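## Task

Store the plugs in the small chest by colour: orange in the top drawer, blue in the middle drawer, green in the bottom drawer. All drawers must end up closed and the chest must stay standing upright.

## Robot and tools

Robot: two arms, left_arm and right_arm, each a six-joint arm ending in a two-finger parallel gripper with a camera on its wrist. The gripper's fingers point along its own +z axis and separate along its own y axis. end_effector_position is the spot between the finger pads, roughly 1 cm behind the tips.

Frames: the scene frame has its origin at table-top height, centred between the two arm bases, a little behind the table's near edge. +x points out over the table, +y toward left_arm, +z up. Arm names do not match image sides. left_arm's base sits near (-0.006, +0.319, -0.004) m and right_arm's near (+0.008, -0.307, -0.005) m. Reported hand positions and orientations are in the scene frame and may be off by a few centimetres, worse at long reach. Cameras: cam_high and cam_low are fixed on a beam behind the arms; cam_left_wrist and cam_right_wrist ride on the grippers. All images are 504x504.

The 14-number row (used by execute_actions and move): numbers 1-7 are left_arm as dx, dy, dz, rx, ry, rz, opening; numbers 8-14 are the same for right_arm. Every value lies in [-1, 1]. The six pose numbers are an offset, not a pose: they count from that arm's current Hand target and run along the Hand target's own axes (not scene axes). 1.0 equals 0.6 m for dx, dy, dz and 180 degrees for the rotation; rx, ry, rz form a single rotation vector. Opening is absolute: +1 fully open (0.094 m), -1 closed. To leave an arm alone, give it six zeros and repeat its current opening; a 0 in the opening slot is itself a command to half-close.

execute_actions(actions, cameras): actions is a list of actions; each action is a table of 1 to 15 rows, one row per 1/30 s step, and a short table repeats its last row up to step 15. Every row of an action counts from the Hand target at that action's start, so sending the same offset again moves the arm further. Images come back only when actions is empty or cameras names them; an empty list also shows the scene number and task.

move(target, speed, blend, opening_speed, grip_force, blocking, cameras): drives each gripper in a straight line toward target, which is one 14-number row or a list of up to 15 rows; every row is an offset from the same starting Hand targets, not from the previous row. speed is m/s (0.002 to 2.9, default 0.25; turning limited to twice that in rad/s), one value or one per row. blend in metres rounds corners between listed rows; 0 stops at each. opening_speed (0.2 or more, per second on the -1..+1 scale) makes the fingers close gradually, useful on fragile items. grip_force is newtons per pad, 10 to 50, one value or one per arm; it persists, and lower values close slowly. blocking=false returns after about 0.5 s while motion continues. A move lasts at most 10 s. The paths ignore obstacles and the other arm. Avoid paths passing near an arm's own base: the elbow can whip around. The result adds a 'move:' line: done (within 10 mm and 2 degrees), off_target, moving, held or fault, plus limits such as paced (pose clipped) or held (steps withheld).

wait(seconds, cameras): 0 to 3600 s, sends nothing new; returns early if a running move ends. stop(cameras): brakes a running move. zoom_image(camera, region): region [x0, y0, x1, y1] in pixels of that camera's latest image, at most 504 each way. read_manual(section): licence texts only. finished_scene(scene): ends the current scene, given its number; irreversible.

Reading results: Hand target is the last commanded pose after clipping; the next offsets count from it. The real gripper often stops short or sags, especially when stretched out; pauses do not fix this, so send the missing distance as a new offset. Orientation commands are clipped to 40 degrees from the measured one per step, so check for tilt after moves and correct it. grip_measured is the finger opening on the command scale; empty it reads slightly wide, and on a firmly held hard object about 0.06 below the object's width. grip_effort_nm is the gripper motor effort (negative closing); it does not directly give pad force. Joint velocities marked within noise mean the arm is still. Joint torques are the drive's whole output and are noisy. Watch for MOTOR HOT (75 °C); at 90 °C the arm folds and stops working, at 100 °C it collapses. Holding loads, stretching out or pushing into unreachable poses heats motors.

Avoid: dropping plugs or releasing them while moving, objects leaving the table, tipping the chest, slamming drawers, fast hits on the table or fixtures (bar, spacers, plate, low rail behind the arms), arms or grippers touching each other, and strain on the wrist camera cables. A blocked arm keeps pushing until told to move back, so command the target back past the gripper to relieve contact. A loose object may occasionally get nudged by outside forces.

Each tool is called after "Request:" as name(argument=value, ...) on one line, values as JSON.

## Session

Request:
execute_actions(actions=[])

Request:
zoom_image(camera="cam_high", region=[70, 100, 320, 350])

Scene clock: 0.00 s.
left_arm: end_effector_position=(+0.3951, +0.3521, +0.1190) grip_measured=+1.000 grip_effort_nm=n/a end_effector_quat_wxyz=(+0.613, -0.073, +0.786, +0.012) | right_arm: end_effector_position=(+0.4075, -0.3416, +0.0777) grip_measured=+1.000 grip_effort_nm=n/a end_effector_quat_wxyz=(+0.574, +0.050, +0.817, -0.033)
Joint positions: left_arm=[0.083 1.52 0.392 0.86 -0.045 -0.092 0.094] | right_arm=[-0.035 1.573 0.369 0.874 0.051 0.026 0.094]
Joint velocities: within noise
Joint torques (N m): no reading
Motor temperatures (°C): left_arm=[18 24 25 18 18 20 20] | right_arm=[18 24 24 20 16 20 20]
Heat: left arm: 25 °C; right arm: 24 °C.
Hand target: left_arm +0.3988, +0.3526, +0.1296; +0.626, -0.073, +0.776, +0.012 | right_arm +0.4121, -0.3420, +0.0891; +0.588, +0.050, +0.806, -0.033
Tool commands: left_gripper/opening=+1.0 right_gripper/opening=+1.0
camera_calibration:
cam_left_wrist: T_world_to_cam=[[0.03741, -0.99908, -0.02085, 0.33576], [-0.72298, -0.01265, -0.69076, 0.40568], [0.68986, 0.04092, -0.72279, -0.09623]] pos_world=[0.34713, 0.34452, 0.21768]
cam_right_wrist: T_world_to_cam=[[-0.22853, -0.96932, -0.09056, -0.23471], [-0.75848, 0.23558, -0.60763, 0.46865], [0.61032, -0.07018, -0.78904, -0.10501]] pos_world=[0.36592, -0.34529, 0.18066]

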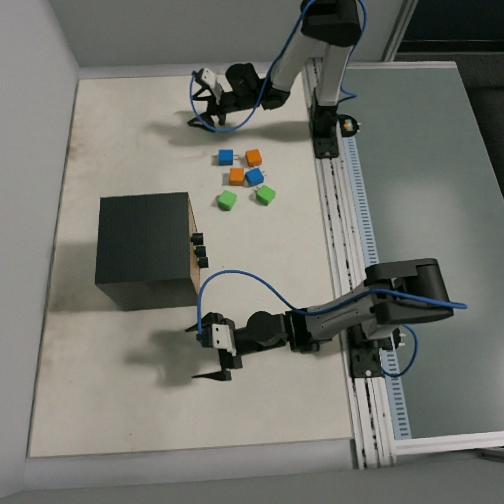

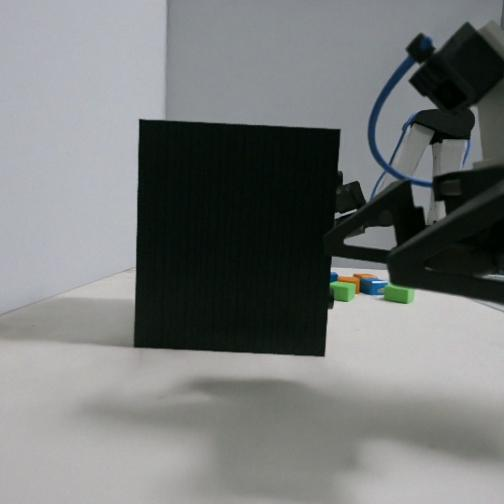

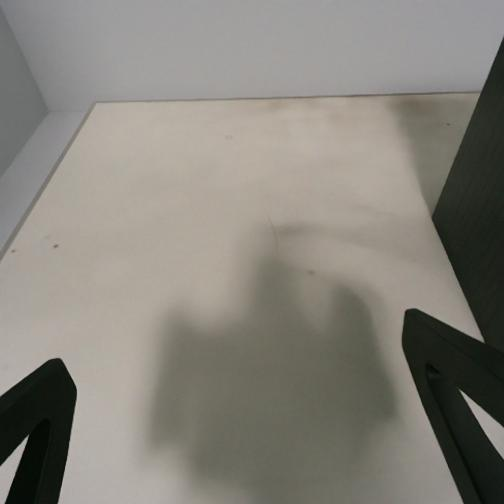

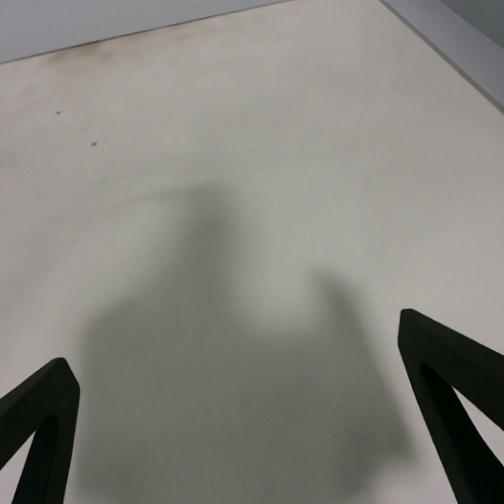

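Scaled by 2.016 from the camera's image (finer frame: 720x720).

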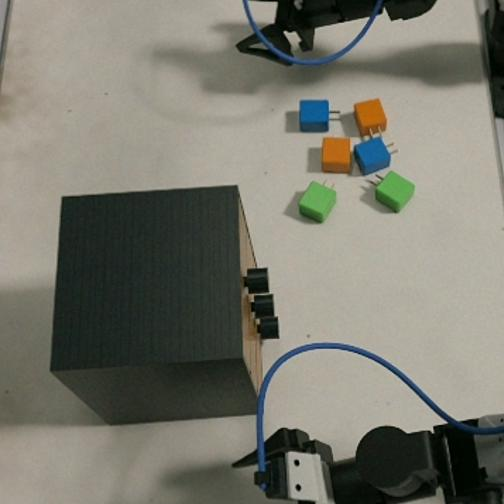

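Request:
move(target=[[0,0,-0.17,0,0,0,0.2,-0.06,0,-0.1,0,0,0,1],[-0.0245,-0.382,-0.2255,0.04,-0.07,0.028,0.2,-0.041,0.207,-0.34,-0.0225,0.401,-0.034,1]], speed=0.35, blend=[0.04,0], cameras=["all"])

Scene clock: 11.17 s.
left_arm: end_effector_position=(+0.2977, +0.1170, +0.1809) grip_measured=+0.202 grip_effort_nm=-0.12 end_effector_quat_wxyz=(+0.701, +0.012, +0.713, +0.003) | right_arm: end_effector_position=(+0.2391, -0.2015, +0.1707) grip_measured=+1.000 grip_effort_nm=0.01 end_effector_quat_wxyz=(-0.001, -0.001, +1.000, -0.006)
Joint positions: left_arm=[-0.961 1.469 0.409 0.999 -0.966 -0.036 0.056] | right_arm=[0.475 1.502 1.467 -1.528 0.016 0.443 0.094]
Joint torques (N m): left_arm=[-0.01 -4.82 7.64 2.24 -0.11 0.11] | right_arm=[0.05 -4.19 8.81 0.21 -0.08 0.09]
Motor temperatures (°C): left_arm=[18 25 27 23 18 20 20] | right_arm=[18 25 26 21 16 20 20]
Heat: left arm: 27 °C; right arm: 26 °C.
Hand target: left_arm +0.3000, +0.1126, +0.1899; +0.709, +0.002, +0.705, -0.001 | right_arm +0.2416, -0.1967, +0.1756; +0.000, +0.001, +1.000, +0.000
Off the commanded pose: left_arm 0.010 m, 2 deg | right_arm 0.007 m, 1 deg.
move: done
cam_left_wrist: T_world_to_cam=[[-0.08222, -0.98782, -0.13212, 0.16018], [-0.53937, 0.15558, -0.82757, 0.32544], [0.83805, 0.00322, -0.54559, -0.04654]] pos_world=[0.2277, 0.10775, 0.2651]
cam_right_wrist: T_world_to_cam=[[-0.11615, -0.98939, 0.08731, -0.19023], [-0.83613, 0.14485, 0.52906, 0.17071], [-0.5361, -0.01155, -0.84408, 0.37622]] pos_world=[0.32233, -0.20859, 0.24385]

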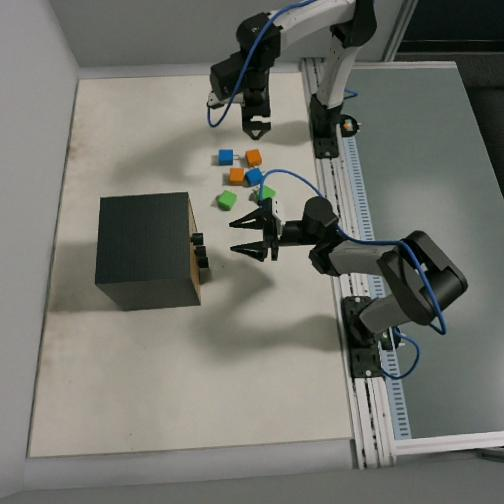

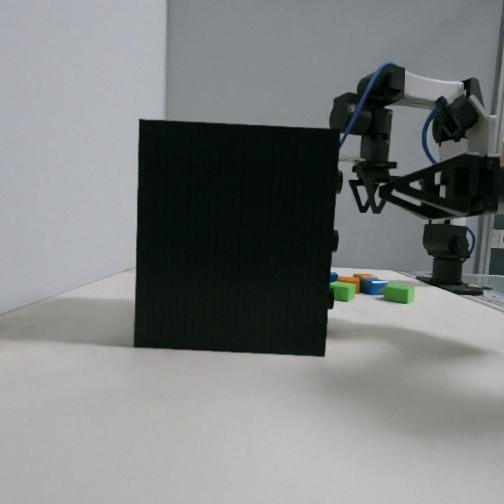

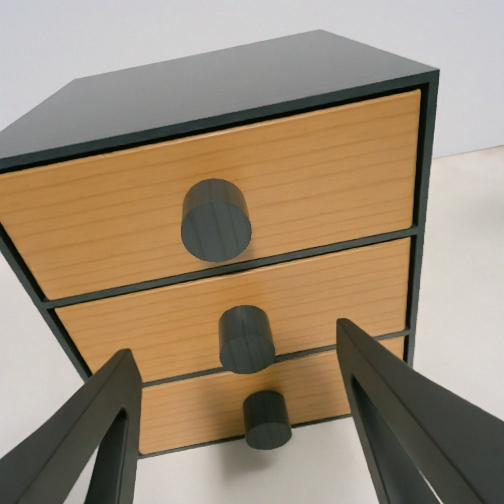

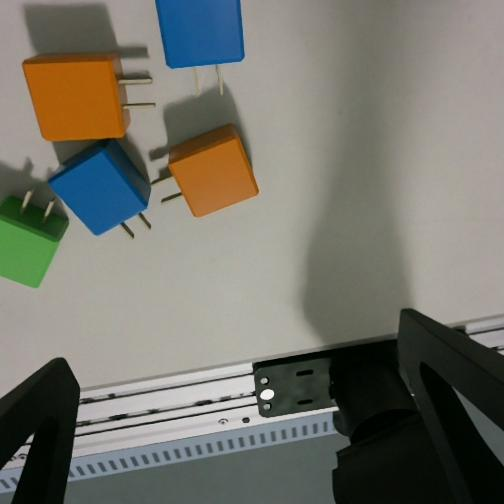

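Request:
move(target=[[-0.005,0.003,0.143,0,0,0,0.2,0.005,0.0045,0.1,0,0,-0.572,0.05],[-0.005,0.003,0.143,0,0,0,-0.75,0.005,0.0045,0.2535,0,0,-0.572,0.05],[-0.005,0.003,-0.085,0,0,0,-0.75,0.005,0.0045,0.2535,0,0,-0.572,-0.35],[-0.005,0.003,-0.085,0,0,0,-0.75,0.005,0.0045,0.05,0,0,-0.572,-0.35]], speed=[0.4,0.15,0.15,0.25], cameras=["all"])

Scene clock: 26.50 s.
left_arm: end_effector_position=(+0.2519, +0.1148, +0.1829) grip_measured=-0.431 grip_effort_nm=-1.02 end_effector_quat_wxyz=(+0.704, +0.011, +0.710, +0.011) | right_arm: end_effector_position=(+0.2361, -0.1976, +0.1355) grip_measured=-0.348 grip_effort_nm=-0.08 end_effector_quat_wxyz=(+0.014, +0.780, -0.626, +0.000)
Joint positions: left_arm=[-1.146 1.378 0.349 0.963 -1.163 -0.038 0.027] | right_arm=[0.495 1.499 1.324 -1.405 0.017 -1.324 0.031]
Joint torques (N m): left_arm=[-0.2 -8.14 5.97 1.9 -0.08 0.01] | right_arm=[-0.38 -6.01 8.94 0.13 -0.15 -0.07]
Heat: left arm: 29 °C; right arm: 27 °C.
Hand target: left_arm +0.2489, +0.1145, +0.1926; +0.709, +0.002, +0.705, -0.001 | right_arm +0.2386, -0.1940, +0.1457; +0.000, +0.782, -0.623, +0.000
Off the commanded pose: left_arm 0.010 m, 2 deg | right_arm 0.011 m, 2 deg.
move: off_target (right_arm); target 2's new opening was sent with left_arm's hand 0.011 m and 1 deg from that target
cam_left_wrist: T_world_to_cam=[[-0.06851, -0.9876, -0.14123, 0.15271], [-0.53419, 0.15587, -0.83087, 0.30207], [0.84259, 0.01852, -0.53824, -0.01124]] pos_world=[0.1813, 0.10394, 0.26649]
cam_right_wrist: T_world_to_cam=[[0.99355, 0.09983, 0.05378, -0.22589], [0.05446, -0.83608, 0.5459, -0.22013], [0.09946, -0.53945, -0.83612, 0.08959]] pos_world=[0.22751, -0.11317, 0.20723]

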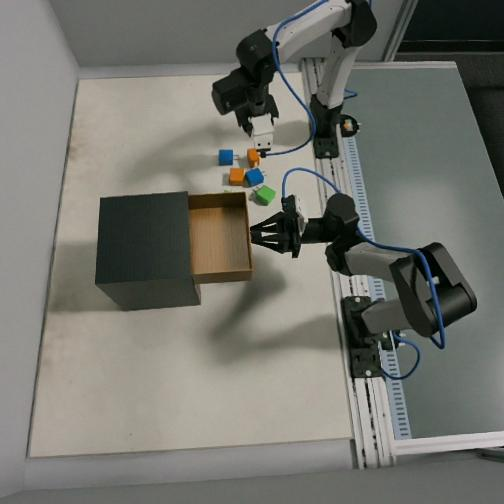

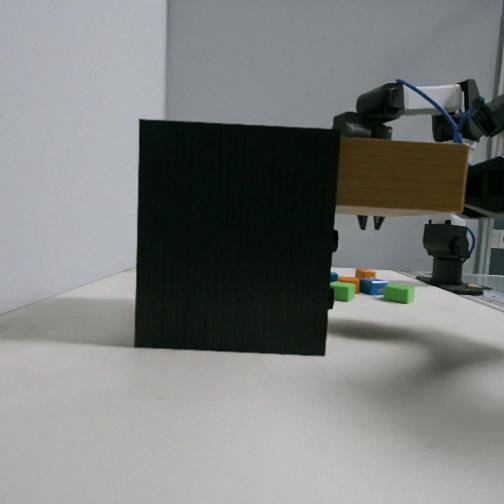

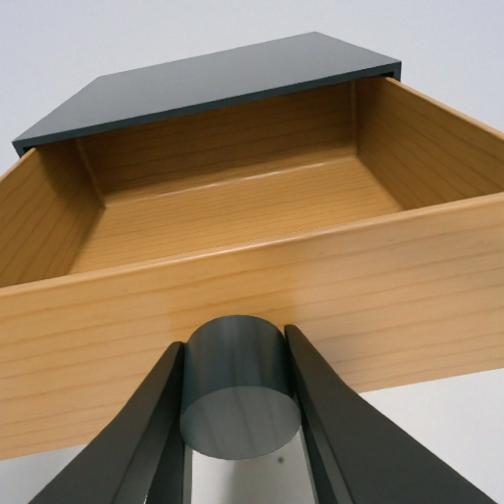

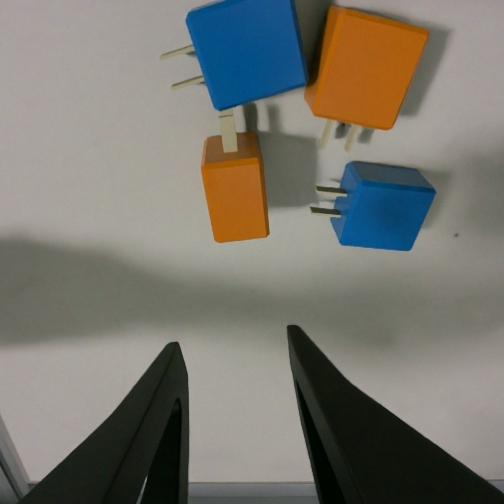

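Request:
move(target=[[0,0,0,0,0,0,0.2,-0.0045,-0.006,0,0,0,0,0.05],[0,0,-0.1,0,0,0,0.2,-0.0045,-0.006,0.203,0,0,0,0.05],[-0.13,0.2,-0.1,0,0,0,0.2,-0.0045,-0.006,0.203,0,0,0,-0.55],[-0.13,0.2,-0.1,0,0,0,0.2,-0.0045,-0.006,0.0,0,0,0,-0.55]], speed=[0.2,0.2,0.3,0.25], cameras=["cam_high","cam_low","cam_right_wrist","cam_left_wrist"])

Scene clock: 34.70 s.
left_arm: end_effector_position=(+0.1889, +0.2336, +0.2584) grip_measured=+0.198 grip_effort_nm=0.14 end_effector_quat_wxyz=(+0.706, +0.016, +0.708, +0.015) | right_arm: end_effector_position=(+0.2395, -0.1959, +0.1344) grip_measured=-0.195 grip_effort_nm=-1.02 end_effector_quat_wxyz=(+0.016, +0.780, -0.626, -0.001)
Joint positions: left_arm=[-1.254 0.333 0.366 -0.097 -1.27 -0.027 0.056] | right_arm=[0.495 1.517 1.336 -1.404 0.018 -1.324 0.038]
Joint torques (N m): left_arm=[0.94 1.68 9.54 1.72 0.09 -0.13] | right_arm=[0.16 -6.32 9.17 0.11 -0.16 0]
Heat: left arm: 30 °C; right arm: 28 °C.
Hand target: left_arm +0.1891, +0.2349, +0.2704; +0.709, +0.002, +0.705, -0.001 | right_arm +0.2415, -0.1906, +0.1456; +0.000, +0.782, -0.623, +0.000
Off the commanded pose: left_arm 0.012 m, 2 deg | right_arm 0.013 m, 2 deg.
move: off_target (left_arm, right_arm)
cam_left_wrist: T_world_to_cam=[[-0.06892, -0.98578, -0.15329, 0.27909], [-0.528, 0.16641, -0.83278, 0.30939], [0.84644, 0.02354, -0.53196, 0.0768]] pos_world=[0.11759, 0.22183, 0.34129]
cam_right_wrist: T_world_to_cam=[[0.99365, 0.10041, 0.05067, -0.2289], [0.05647, -0.83503, 0.54729, -0.21875], [0.09727, -0.54096, -0.83541, 0.0893]] pos_world=[0.23111, -0.11137, 0.20592]

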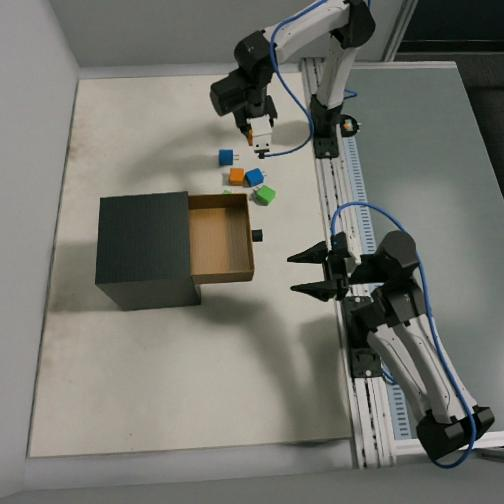

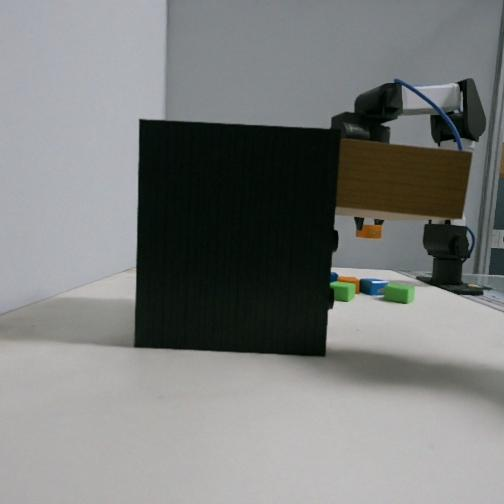

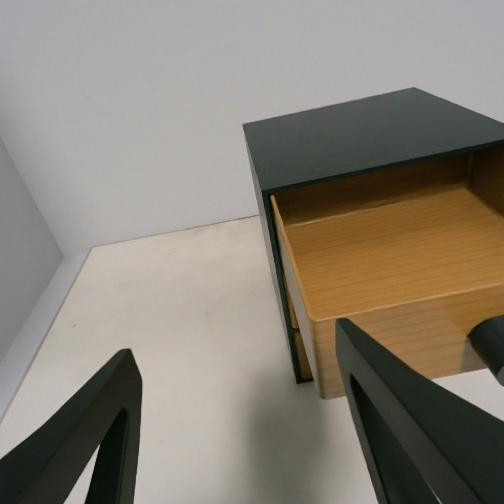

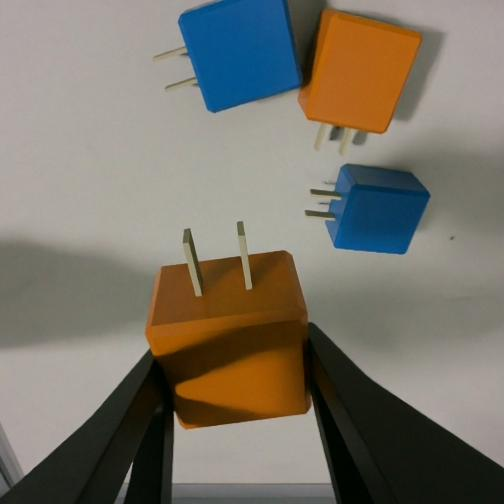

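Request:
move(target=[[0,0.17,0,0,0,0,0.2,0,0,-0.216,0,0,0,-0.55],[0,0.17,0,0,0,0,0.2,-0.429,-0.225,-0.216,0,0,0.072,-0.55]], speed=0.3, blend=[0.03,0], cameras=["cam_high","cam_low","cam_right_wrist"])

Scene clock: 40.33 s.
left_arm: end_effector_position=(+0.1885, +0.3378, +0.2596) grip_measured=+0.198 grip_effort_nm=0.14 end_effector_quat_wxyz=(+0.703, -0.010, +0.711, -0.005) | right_arm: end_effector_position=(+0.3126, +0.0866, +0.2709) grip_measured=-0.195 grip_effort_nm=-1.02 end_effector_quat_wxyz=(-0.260, +0.686, -0.679, -0.030)
Joint positions: left_arm=[0.674 0.013 0.415 -0.439 0.649 -0.006 0.056] | right_arm=[0.958 2.257 2.797 -1.569 0.023 -0.663 0.038]
Joint torques (N m): left_arm=[0.99 5.81 7.91 2.41 0.17 0.11] | right_arm=[-0.5 -9.81 7.92 1.24 -0.06 0.1]
Heat: left arm: 31 °C; right arm: 28 °C.
Hand target: left_arm +0.1896, +0.3368, +0.2705; +0.709, +0.002, +0.705, -0.001 | right_arm +0.3157, +0.0905, +0.2753; +0.000, +0.707, -0.707, -0.001
Off the commanded pose: left_arm 0.011 m, 2 deg | right_arm 0.007 m, 30 deg.
joint read past its limit (right arm) — joint 4 (wrist pitch), lower limit.
joint sent to its limit (right arm) — joint 4 (wrist pitch), lower limit. The joint targets are off in orientation, not in position.
move: off_target (left_arm, right_arm)
cam_right_wrist: T_world_to_cam=[[0.92375, -0.19382, 0.33033, -0.36525], [-0.23279, -0.96903, 0.08242, 0.16633], [0.30412, -0.15303, -0.94026, 0.27925]] pos_world=[0.29119, 0.13312, 0.36951]

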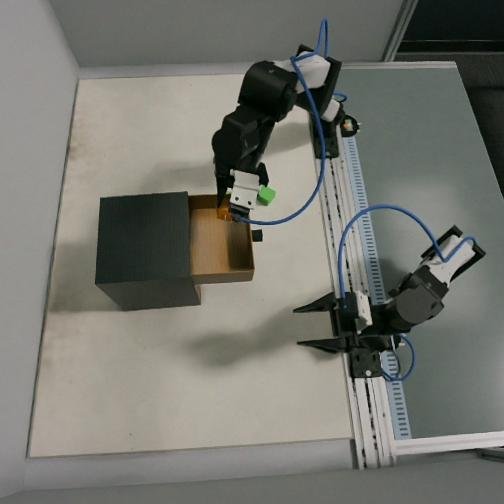

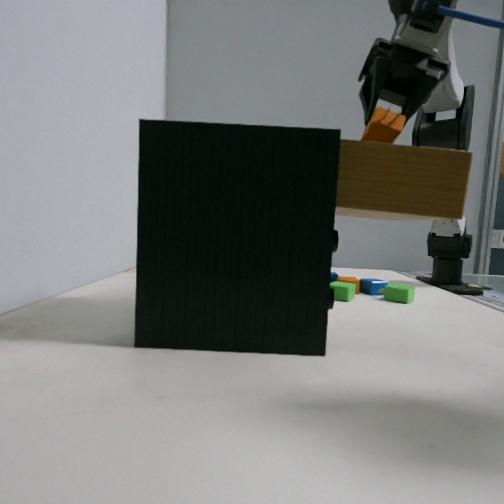

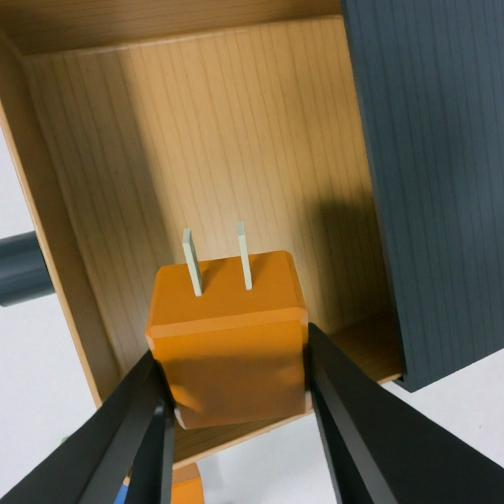

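Request:
move(target=[[0,0,0,0,0,0,0.2,-0.033,-0.017,0.0,0,0,0,-0.55],[0,0,0,0,0,0,0.2,-0.033,-0.017,0.137,0,0,0,-0.55],[0,0,0,0,0,0,0.2,-0.033,-0.017,0.137,0,0,0,0.1],[0,0,0,0,0,0,0.2,-0.033,-0.017,0.0,0,0,0,0.1],[0,0,0,0,0,0,0.2,0.2,0.05,0.0,0,0,0.15,0.1],[0,0,0,0,0,0,0.2,0.383,0.13,0.22,0,0,0.406,0.4]], speed=[0.2,0.2,0.1,0.25,0.4,0.4], blend=[0.01,0,0,0.02,0.04,0], cameras=["cam_high","cam_right_wrist"])

Scene clock: 51.03 s.
left_arm: end_effector_position=(+0.1885, +0.3376, +0.2598) grip_measured=+0.198 grip_effort_nm=0.14 end_effector_quat_wxyz=(+0.703, -0.009, +0.711, -0.005) | right_arm: end_effector_position=(+0.2373, -0.1406, +0.1344) grip_measured=+0.398 grip_effort_nm=0.10 end_effector_quat_wxyz=(-0.019, -0.152, +0.988, -0.014)
Joint positions: left_arm=[0.674 0.013 0.415 -0.439 0.65 -0.006 0.056] | right_arm=[0.673 1.635 1.455 -1.421 0.015 0.34 0.066]
Joint torques (N m): left_arm=[0.91 5.76 7.5 2.37 0.2 0.09] | right_arm=[-0.39 -9.78 5.75 0.36 -0.05 0.09]
Motor temperatures (°C): left_arm=[18 26 32 27 18 20 20] | right_arm=[18 30 28 20 16 20 20]
Heat: left arm: 32 °C; right arm: 30 °C.
Hand target: left_arm +0.1896, +0.3368, +0.2705; +0.709, +0.002, +0.705, -0.001 | right_arm +0.2373, -0.1392, +0.1433; +0.000, -0.147, +0.989, +0.000
Off the commanded pose: left_arm 0.011 m, 2 deg | right_arm 0.009 m, 3 deg.
elbow stopped short (right arm): the move would have taken joint 3 (elbow) straighter than the controller allows.
move: off_target (right_arm); target 3's new opening was sent with right_arm's hand 0.004 m and 22 deg from that target; target 6's new opening was sent with right_arm's hand 0.009 m and 3 deg from that target
cam_right_wrist: T_world_to_cam=[[0.18654, -0.97732, 0.10026, -0.19895], [-0.82275, -0.09963, 0.55961, 0.13797], [-0.53693, -0.18688, -0.82267, 0.31799]] pos_world=[0.32136, -0.12126, 0.20434]

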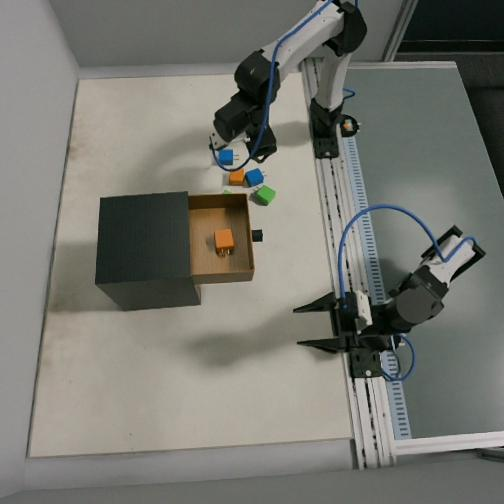

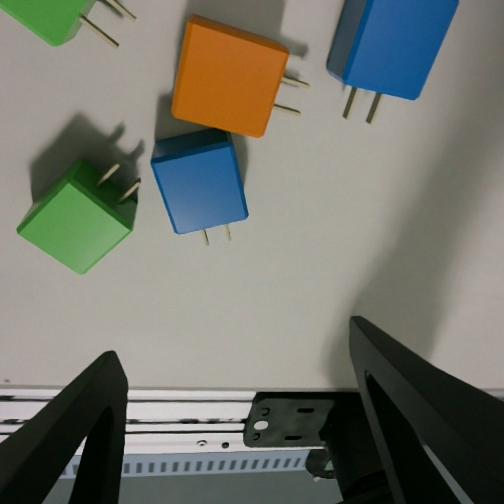

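Request:
move(target=[[0,0,0,0,0,0,0.2,-0.0115,0.011,0.05,0,0,-0.05,0.0],[0,0,0,0,0,0,0.2,-0.0115,0.011,0.194,0,0,-0.05,0.0],[0,0,0,0,0,0,0.2,-0.0115,0.011,0.194,0,0,-0.05,-0.35],[0,0,0,0,0,0,0.2,-0.0115,0.011,0.07,0,0,-0.05,-0.35],[0,0,0,0,0,0,0.2,0.096,-0.103,0.07,0,0,-0.05,-0.35],[0,0,0,0,0,0,0.2,0.096,-0.103,0.193,0,0,-0.05,-0.35],[0,0,0,0,0,0,0.2,0.096,-0.103,0.193,0,0,-0.05,0.1],[0,0,0,0,0,0,0.2,0.096,-0.103,0.02,0,0,-0.05,0.1],[0,0,0,0,0,0,0.2,-0.083,-0.0215,0.0,0,0,-0.378,0.1]], speed=[0.25,0.2,0.2,0.25,0.3,0.2,0.1,0.25,0.5], blend=[0.005,0,0,0.02,0.01,0,0,0.02,0], cameras=["cam_high","cam_low","cam_right_wrist"])

Scene clock: 61.50 s.
left_arm: end_effector_position=(+0.1885, +0.3376, +0.2598) grip_measured=+0.198 grip_effort_nm=0.14 end_effector_quat_wxyz=(+0.703, -0.009, +0.711, -0.005) | right_arm: end_effector_position=(+0.2859, -0.1416, +0.1400) grip_measured=+0.098 grip_effort_nm=0.10 end_effector_quat_wxyz=(+0.002, +0.670, -0.742, +0.003)
Joint positions: left_arm=[0.674 0.013 0.415 -0.439 0.65 -0.006 0.056] | right_arm=[0.579 1.749 1.61 -1.419 0.014 -0.919 0.052]
Joint torques (N m): left_arm=[1.11 5.46 7.76 2.38 0.16 0.04] | right_arm=[-0.06 -6.24 8.91 0.21 -0.1 -0.1]
Heat: left arm: 33 °C; right arm: 30 °C.
Hand target: left_arm +0.1896, +0.3368, +0.2704; +0.709, +0.002, +0.705, -0.001 | right_arm +0.2887, -0.1372, +0.1432; +0.000, -0.675, +0.738, +0.000
Off the commanded pose: left_arm 0.011 m, 2 deg | right_arm 0.006 m, 1 deg.
move: done
cam_right_wrist: T_world_to_cam=[[0.97269, -0.21926, 0.07618, -0.32358], [-0.2255, -0.81484, 0.53402, -0.09376], [-0.05501, -0.53662, -0.84203, 0.16403]] pos_world=[0.30262, -0.05932, 0.21284]

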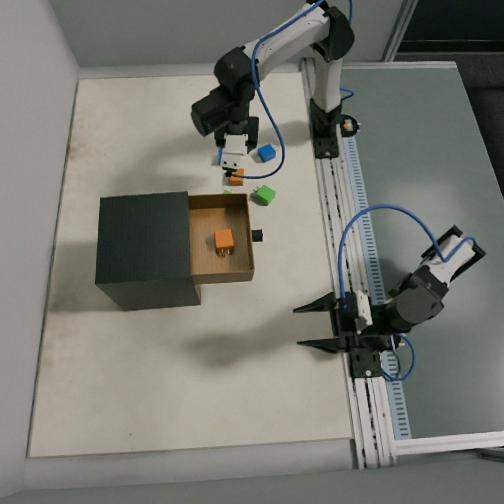

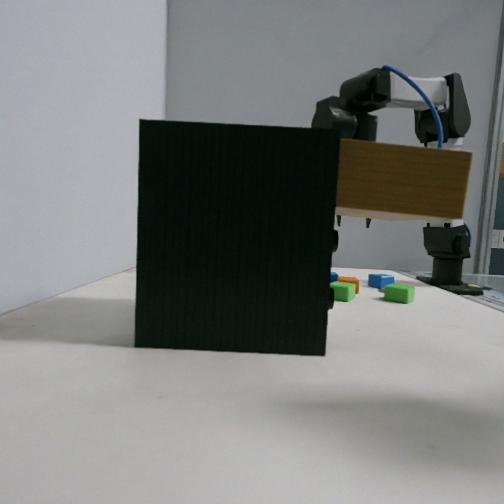

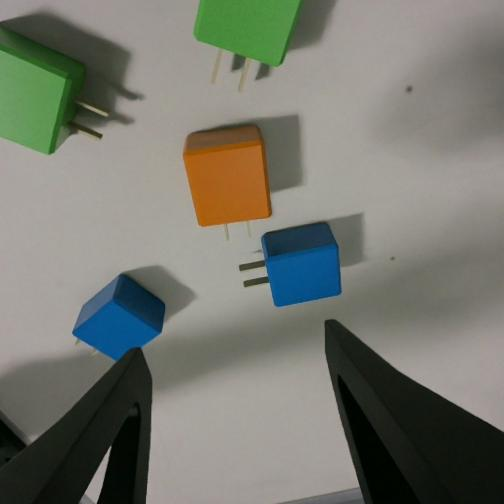

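Request:
move(target=[[0,0,0,0,0,0,0.2,-0.011,-0.001,0.197,0,0,0,0.1],[0,0,0,0,0,0,0.2,-0.011,-0.001,0.197,0,0,0,-0.35],[0,0,0,0,0,0,0.2,-0.011,-0.001,-0.22,0,0,0,-0.35],[0,0,0,0,0,0,0.2,-0.411,-0.084,-0.22,0,0,-0.03,-0.35]], speed=[0.2,0.2,0.25,0.3], blend=[0,0,0.03,0], cameras=["cam_high","cam_low","cam_right_wrist"])

Scene clock: 68.70 s.
left_arm: end_effector_position=(+0.1885, +0.3376, +0.2598) grip_measured=+0.198 grip_effort_nm=0.14 end_effector_quat_wxyz=(+0.703, -0.009, +0.711, -0.005) | right_arm: end_effector_position=(+0.3556, +0.0972, +0.2699) grip_measured=-0.348 grip_effort_nm=-0.09 end_effector_quat_wxyz=(-0.307, +0.679, -0.667, -0.020)
Joint positions: left_arm=[0.674 0.013 0.415 -0.439 0.65 -0.006 0.056] | right_arm=[0.904 2.317 2.838 -1.454 0.02 -0.724 0.031]
Joint torques (N m): left_arm=[1.25 5.78 7.66 2.38 0.23 0.12] | right_arm=[-0.34 -10.17 7.99 1.52 -0.03 0.11]
Heat: left arm: 34 °C; right arm: 30 °C.
Hand target: left_arm +0.1896, +0.3368, +0.2704; +0.709, +0.002, +0.705, -0.001 | right_arm +0.3609, +0.1040, +0.2752; +0.000, +0.709, -0.705, +0.000
Off the commanded pose: left_arm 0.011 m, 2 deg | right_arm 0.010 m, 36 deg.
elbow stopped short (right arm): the move would have taken joint 3 (elbow) straighter than the controller allows.
move: off_target (right_arm); target 2's new opening was sent with right_arm's hand 0.013 m and 2 deg from that target
cam_right_wrist: T_world_to_cam=[[0.89261, -0.21676, 0.39531, -0.40681], [-0.23934, -0.9709, 0.00807, 0.20921], [0.38206, -0.10181, -0.91851, 0.22833]] pos_world=[0.32596, 0.13819, 0.36885]

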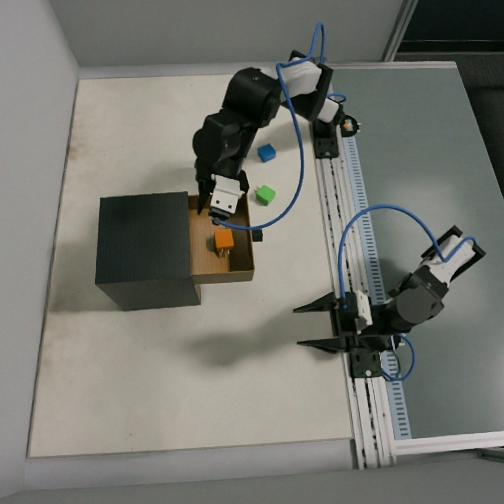

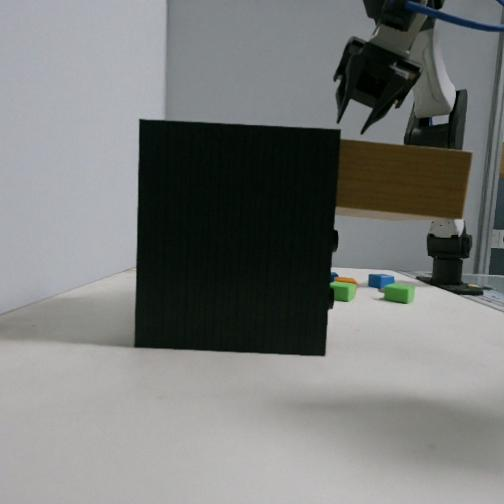

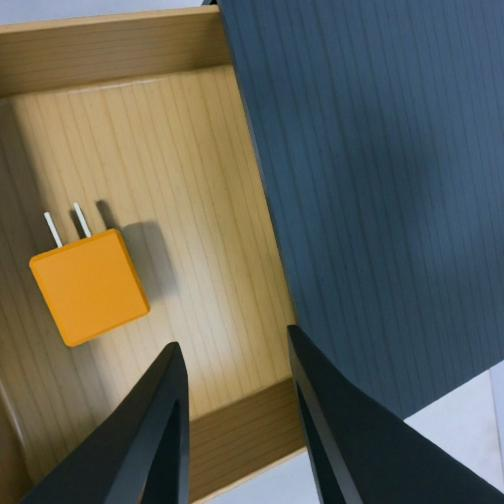

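Request:
move(target=[0,0,0,0,0,0,0.2,0.4,0.083,0.22,0,0,0.03,0.1], speed=0.4, cameras=["cam_right_wrist"])

Scene clock: 70.80 s.
left_arm: end_effector_position=(+0.1885, +0.3376, +0.2598) grip_measured=+0.198 grip_effort_nm=0.14 end_effector_quat_wxyz=(+0.703, -0.009, +0.711, -0.005) | right_arm: end_effector_position=(+0.3316, -0.1133, +0.1586) grip_measured=+0.098 grip_effort_nm=0.09 end_effector_quat_wxyz=(-0.063, +0.671, -0.739, -0.010)
Joint positions: left_arm=[0.674 0.013 0.415 -0.439 0.65 -0.006 0.056] | right_arm=[0.555 1.851 1.805 -1.388 -0.04 -0.948 0.052]
Joint torques (N m): left_arm=[1.13 5.68 7.71 2.43 0.23 0.05] | right_arm=[-0.84 -8.28 2.63 -0.16 0.36 -0.15]
Heat: left arm: 34 °C; right arm: 31 °C.
Hand target: left_arm +0.1896, +0.3368, +0.2704; +0.709, +0.002, +0.705, -0.001 | right_arm +0.3124, -0.1362, +0.1432; +0.000, -0.675, +0.738, +0.000
Off the commanded pose: left_arm 0.011 m, 2 deg | right_arm 0.034 m, 7 deg.
move: off_target (right_arm)
cam_right_wrist: T_world_to_cam=[[0.96604, -0.22313, 0.13029, -0.37007], [-0.25772, -0.86823, 0.42398, -0.04828], [0.01852, -0.44316, -0.89625, 0.19216]] pos_world=[0.34151, -0.03934, 0.24091]

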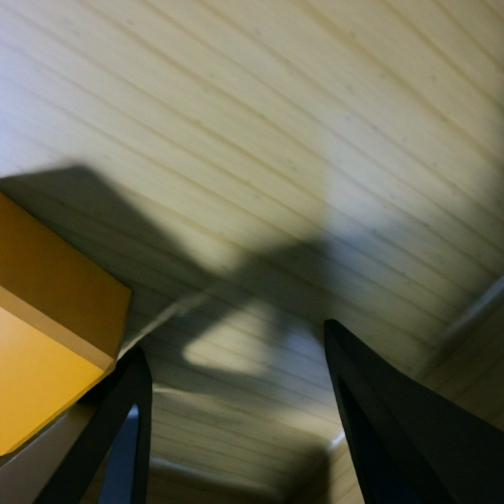

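Request:
move(target=[0,0,0,0,0,0,0.2,-0.04,-0.02,-0.03,0,0,0,0.1], speed=0.1, cameras=["all"])

Scene clock: 72.17 s.
left_arm: end_effector_position=(+0.1885, +0.3376, +0.2598) grip_measured=+0.198 grip_effort_nm=0.14 end_effector_quat_wxyz=(+0.703, -0.009, +0.711, -0.005) | right_arm: end_effector_position=(+0.3302, -0.1095, +0.1670) grip_measured=+0.098 grip_effort_nm=0.09 end_effector_quat_wxyz=(-0.029, +0.673, -0.739, -0.007)
Joint positions: left_arm=[0.674 0.013 0.415 -0.439 0.65 -0.006 0.056] | right_arm=[0.576 1.935 1.958 -1.523 -0.018 -0.93 0.052]
Joint torques (N m): left_arm=[1.16 5.71 7.82 2.42 0.23 0.11] | right_arm=[0.25 -6.75 7.64 0.04 0.18 0.04]
Heat: left arm: 34 °C; right arm: 31 °C.
Hand target: left_arm +0.1896, +0.3368, +0.2704; +0.709, +0.002, +0.705, -0.001 | right_arm +0.3264, -0.1133, +0.1612; +0.000, -0.675, +0.738, +0.000
Off the commanded pose: left_arm 0.011 m, 2 deg | right_arm 0.008 m, 3 deg.
joint sent to its limit (right arm) — joint 4 (wrist pitch), lower limit. The joint targets still meet the commanded pose.
move: off_target (right_arm)
cam_left_wrist: T_world_to_cam=[[-0.0629, -0.99396, -0.08997, 0.36699], [-0.53725, 0.1097, -0.83626, 0.31488], [0.84108, -0.00426, -0.5409, 0.08816]] pos_world=[0.11811, 0.3306, 0.34403]
cam_right_wrist: T_world_to_cam=[[0.97186, -0.21493, 0.09643, -0.3643], [-0.23459, -0.84578, 0.47919, -0.06327], [-0.02144, -0.48833, -0.8724, 0.20556]] pos_world=[0.34361, -0.03143, 0.24477]

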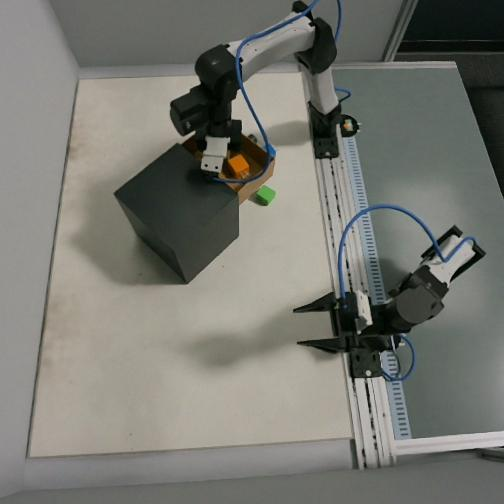

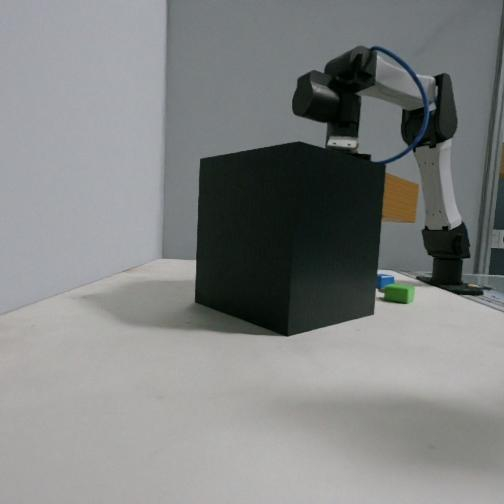

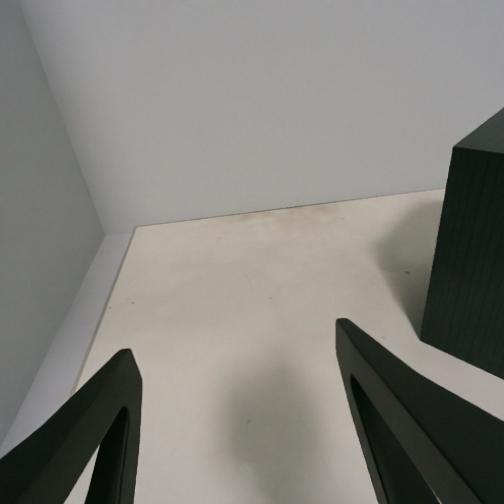

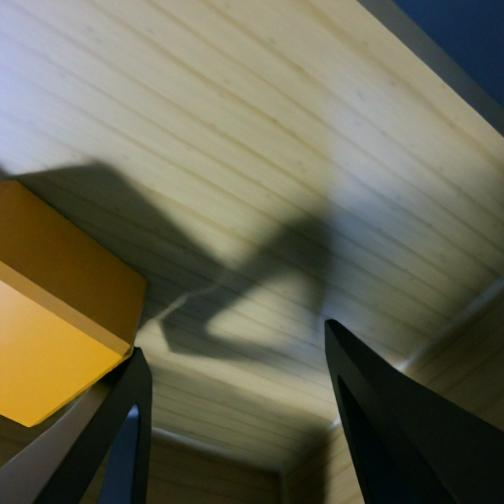

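Request:
move(target=[[0,0,0,0,0,0,0.2,0,0,-0.2,0,0,0,0.1],[0,0,0,0,0,0,0.2,0.15,0.3,-0.25,0,0,0,0.1]], speed=[0.15,0.3], blend=[0.02,0], cameras=["cam_high","cam_low","cam_right_wrist"])

Request:
zoom_image(camera="cam_high", region=[100, 100, 320, 320])

Scene clock: 75.57 s.
left_arm: end_effector_position=(+0.1885, +0.3376, +0.2598) grip_measured=+0.198 grip_effort_nm=0.14 end_effector_quat_wxyz=(+0.703, -0.009, +0.711, -0.005) | right_arm: end_effector_position=(+0.1379, -0.1883, +0.3100) grip_measured=+0.098 grip_effort_nm=0.09 end_effector_quat_wxyz=(-0.301, +0.646, -0.701, -0.010)
Joint positions: left_arm=[0.674 0.013 0.415 -0.439 0.65 -0.006 0.056] | right_arm=[0.792 0.937 1.567 -1.575 -0.001 -0.73 0.052]
Joint torques (N m): left_arm=[1.05 5.67 7.69 2.4 0.21 0.11] | right_arm=[0.09 0.68 4.63 1.42 0.02 0.1]
Heat: left arm: 34 °C; right arm: 31 °C.
Hand target: left_arm +0.1896, +0.3368, +0.2704; +0.709, +0.002, +0.705, -0.001 | right_arm +0.1392, -0.1871, +0.3113; +0.000, +0.675, -0.738, +0.000
Off the commanded pose: left_arm 0.011 m, 2 deg | right_arm 0.002 m, 35 deg.
joint read past its limit (right arm) — joint 4 (wrist pitch), lower limit.
joint sent to its limit (right arm) — joint 4 (wrist pitch), lower limit. The joint targets are off in orientation, not in position.
move: off_target (right_arm)
cam_right_wrist: T_world_to_cam=[[0.8751, -0.29932, 0.38028, -0.29873], [-0.32969, -0.94396, 0.01569, -0.10525], [0.35428, -0.13911, -0.92474, 0.31792]] pos_world=[0.11408, -0.14454, 0.40924]

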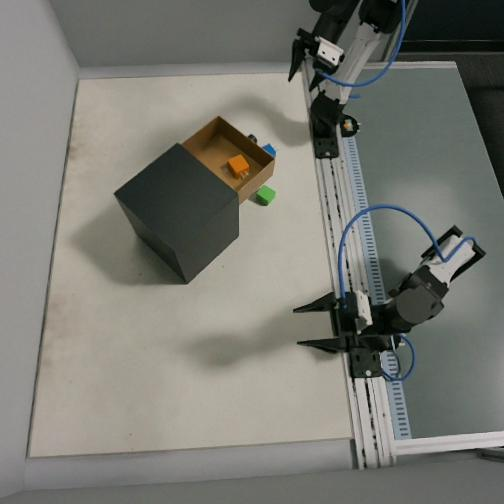

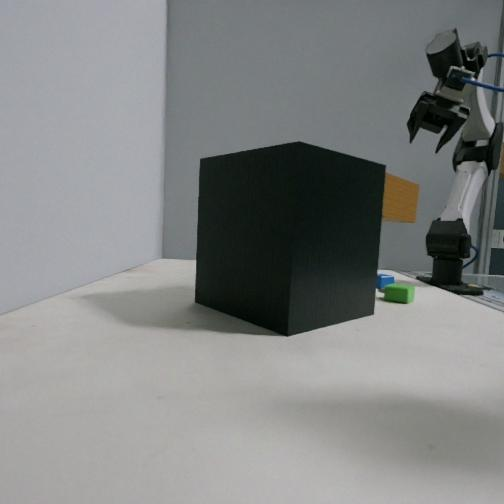

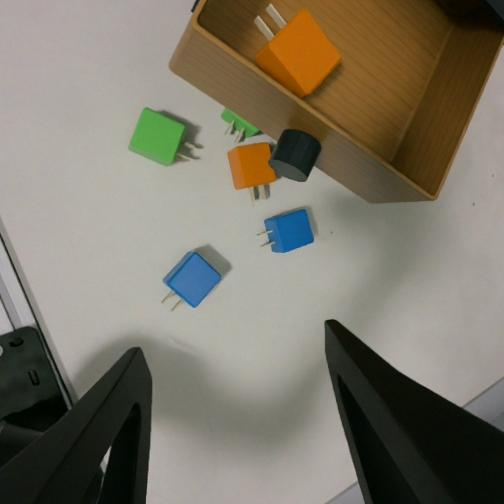

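Scaled by 2.291 from the camera's image (finer frame: 720x720).

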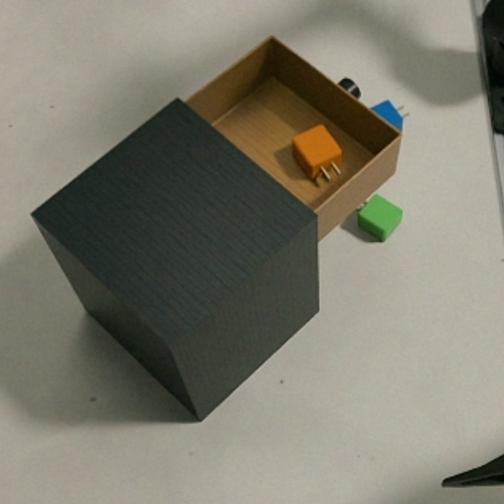

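Request:
move(target=[0,0,0,0,0,0,0.2,-0.06,-0.127,0.218,0.099,-0.266,0.212,0.2], speed=0.3, cameras=["cam_high","cam_right_wrist"])

Scene clock: 83.43 s.
left_arm: end_effector_position=(+0.1885, +0.3376, +0.2598) grip_measured=+0.198 grip_effort_nm=0.14 end_effector_quat_wxyz=(+0.703, -0.009, +0.711, -0.005) | right_arm: end_effector_position=(+0.2153, -0.1596, +0.1761) grip_measured=+0.198 grip_effort_nm=0.10 end_effector_quat_wxyz=(+0.379, -0.343, +0.845, +0.159)
Joint positions: left_arm=[0.674 0.013 0.415 -0.439 0.65 -0.006 0.056] | right_arm=[0.498 0.725 0.724 -0.732 -0.229 -0.205 0.056]
Joint torques (N m): left_arm=[1.13 5.71 7.54 2.44 0.25 0.1] | right_arm=[0.1 -0.85 6.89 1.78 -0.01 0.08]
Heat: left arm: 35 °C; right arm: 30 °C.
Hand target: left_arm +0.1896, +0.3368, +0.2704; +0.709, +0.002, +0.705, -0.001 | right_arm +0.2183, -0.1580, +0.1805; +0.392, -0.340, +0.840, +0.159
Off the commanded pose: left_arm 0.011 m, 2 deg | right_arm 0.005 m, 2 deg.
move: done
cam_right_wrist: T_world_to_cam=[[0.59639, -0.80125, -0.04811, -0.25159], [-0.77874, -0.56303, -0.27669, 0.15844], [0.19461, 0.20248, -0.95976, 0.26569]] pos_world=[0.22172, -0.16617, 0.28674]

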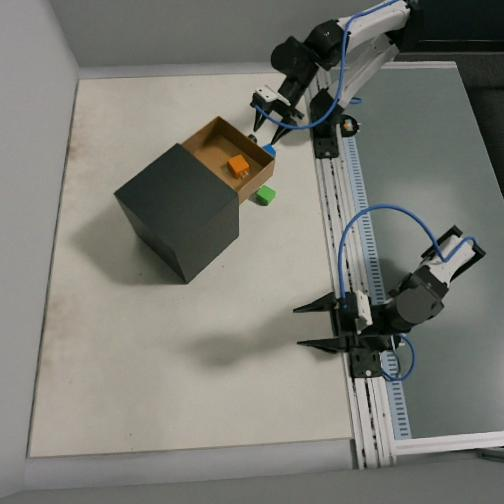

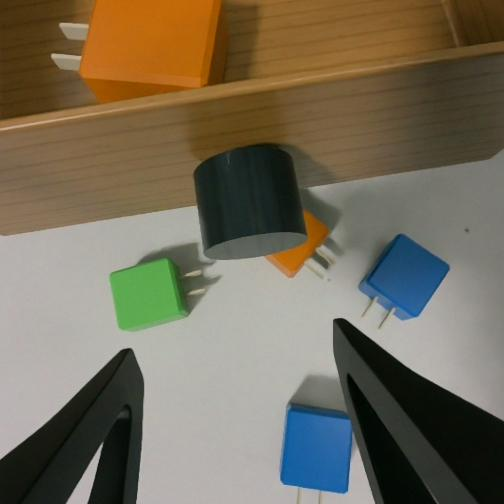

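Request:
move(target=[[0,0,0,0,0,0,0.2,-0.0565,-0.0155,0.057,0,0,0,0.2],[0,0,0,0,0,0,0.2,-0.0565,-0.0155,0.057,0,0,0,-0.75],[0,0,0,0,0,0,0.2,-0.201,-0.0155,0.2295,0,0,0,-0.75]], speed=[0.15,0.1,0.13], cameras=["cam_high","cam_low","cam_right_wrist"])

Scene clock: 88.03 s.
left_arm: end_effector_position=(+0.1885, +0.3376, +0.2598) grip_measured=+0.198 grip_effort_nm=0.14 end_effector_quat_wxyz=(+0.703, -0.009, +0.711, -0.005) | right_arm: end_effector_position=(+0.3413, -0.0491, +0.1674) grip_measured=-0.429 grip_effort_nm=-1.02 end_effector_quat_wxyz=(+0.362, -0.345, +0.852, +0.155)
Joint positions: left_arm=[0.674 0.013 0.415 -0.439 0.65 -0.006 0.056] | right_arm=[0.643 1.448 1.1 -0.406 -0.121 -0.107 0.027]
Joint torques (N m): left_arm=[0.88 5.74 7.61 2.35 0.23 0.13] | right_arm=[0.25 -4.29 10.97 1.97 0.07 0.06]
Heat: left arm: 35 °C; right arm: 30 °C.
Hand target: left_arm +0.1896, +0.3368, +0.2704; +0.709, +0.002, +0.705, -0.001 | right_arm +0.3562, -0.0374, +0.1845; +0.392, -0.340, +0.840, +0.159
Off the commanded pose: left_arm 0.011 m, 2 deg | right_arm 0.026 m, 4 deg.
move: off_target (right_arm); target 2's new opening was sent with right_arm's hand 0.020 m and 3 deg from that target
cam_right_wrist: T_world_to_cam=[[0.5951, -0.80211, -0.04972, -0.23799], [-0.78689, -0.569, -0.23883, 0.31253], [0.16328, 0.18125, -0.96979, 0.22182]] pos_world=[0.35133, -0.05327, 0.27793]

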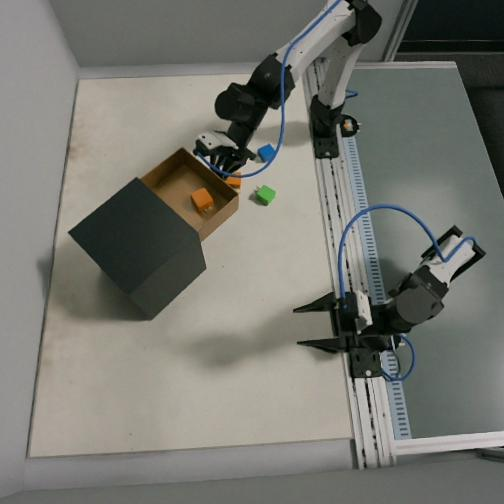

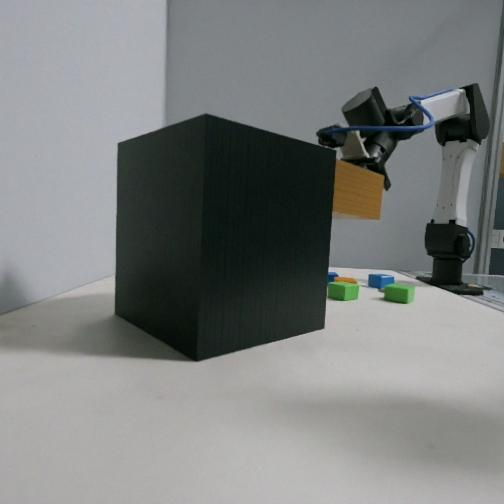

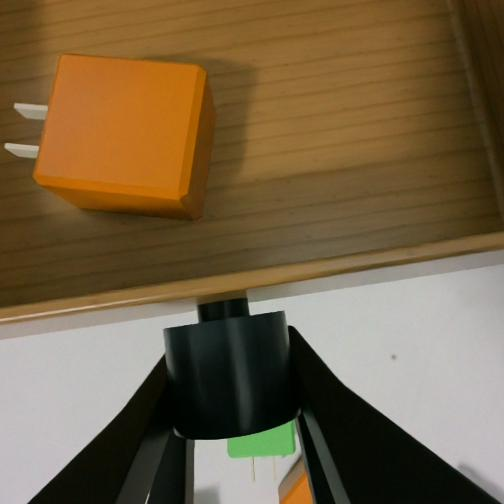

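Request:
move(target=[[0,0,0,0,0,0,0.2,0.03,0.0,0,0,0,0,0.2],[0,0,0,0,0,0,0.2,0.03,0,-0.13,0,0,0,0.2],[0,0,0,0,0,0,0.2,0.177,-0.012,-0.12,-0.106,0.264,-0.228,0.2]], speed=[0.1,0.2,0.35], cameras=["cam_high","cam_right_wrist"])

Scene clock: 94.63 s.
left_arm: end_effector_position=(+0.1885, +0.3376, +0.2599) grip_measured=+0.198 grip_effort_nm=0.14 end_effector_quat_wxyz=(+0.703, -0.009, +0.711, -0.005) | right_arm: end_effector_position=(+0.2688, -0.1311, +0.1458) grip_measured=+0.198 grip_effort_nm=0.10 end_effector_quat_wxyz=(+0.001, +0.689, -0.725, -0.005)
Joint positions: left_arm=[0.674 0.013 0.415 -0.438 0.65 -0.006 0.056] | right_arm=[0.628 1.717 1.594 -1.435 -0.001 -0.92 0.056]
Joint torques (N m): left_arm=[1.06 5.63 7.58 2.41 0.26 0.08] | right_arm=[0.13 -6 8.91 0.19 0.04 -0.1]
Heat: left arm: 35 °C; right arm: 31 °C.
Hand target: left_arm +0.1896, +0.3368, +0.2705; +0.709, +0.002, +0.705, -0.001 | right_arm +0.2725, -0.1283, +0.1493; +0.000, +0.694, -0.720, +0.000
Off the commanded pose: left_arm 0.011 m, 2 deg | right_arm 0.006 m, 1 deg.
move: done
cam_right_wrist: T_world_to_cam=[[0.98322, -0.17023, 0.06558, -0.29993], [-0.17909, -0.8323, 0.52459, -0.10555], [-0.03472, -0.52753, -0.84882, 0.17024]] pos_world=[0.28191, -0.0491, 0.21954]

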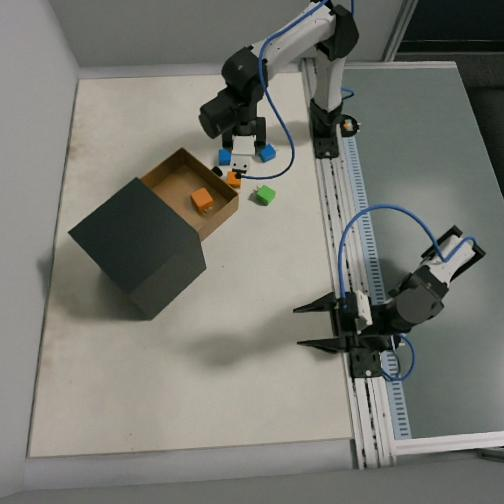

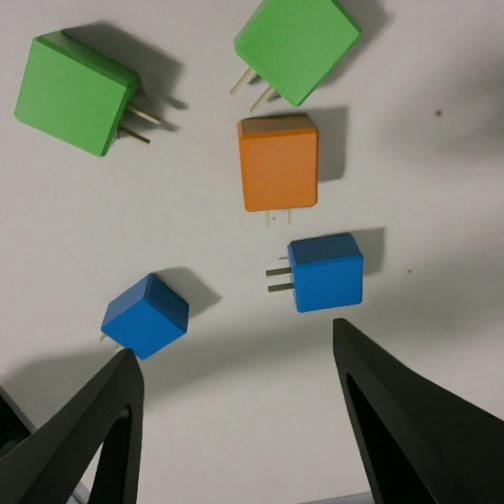

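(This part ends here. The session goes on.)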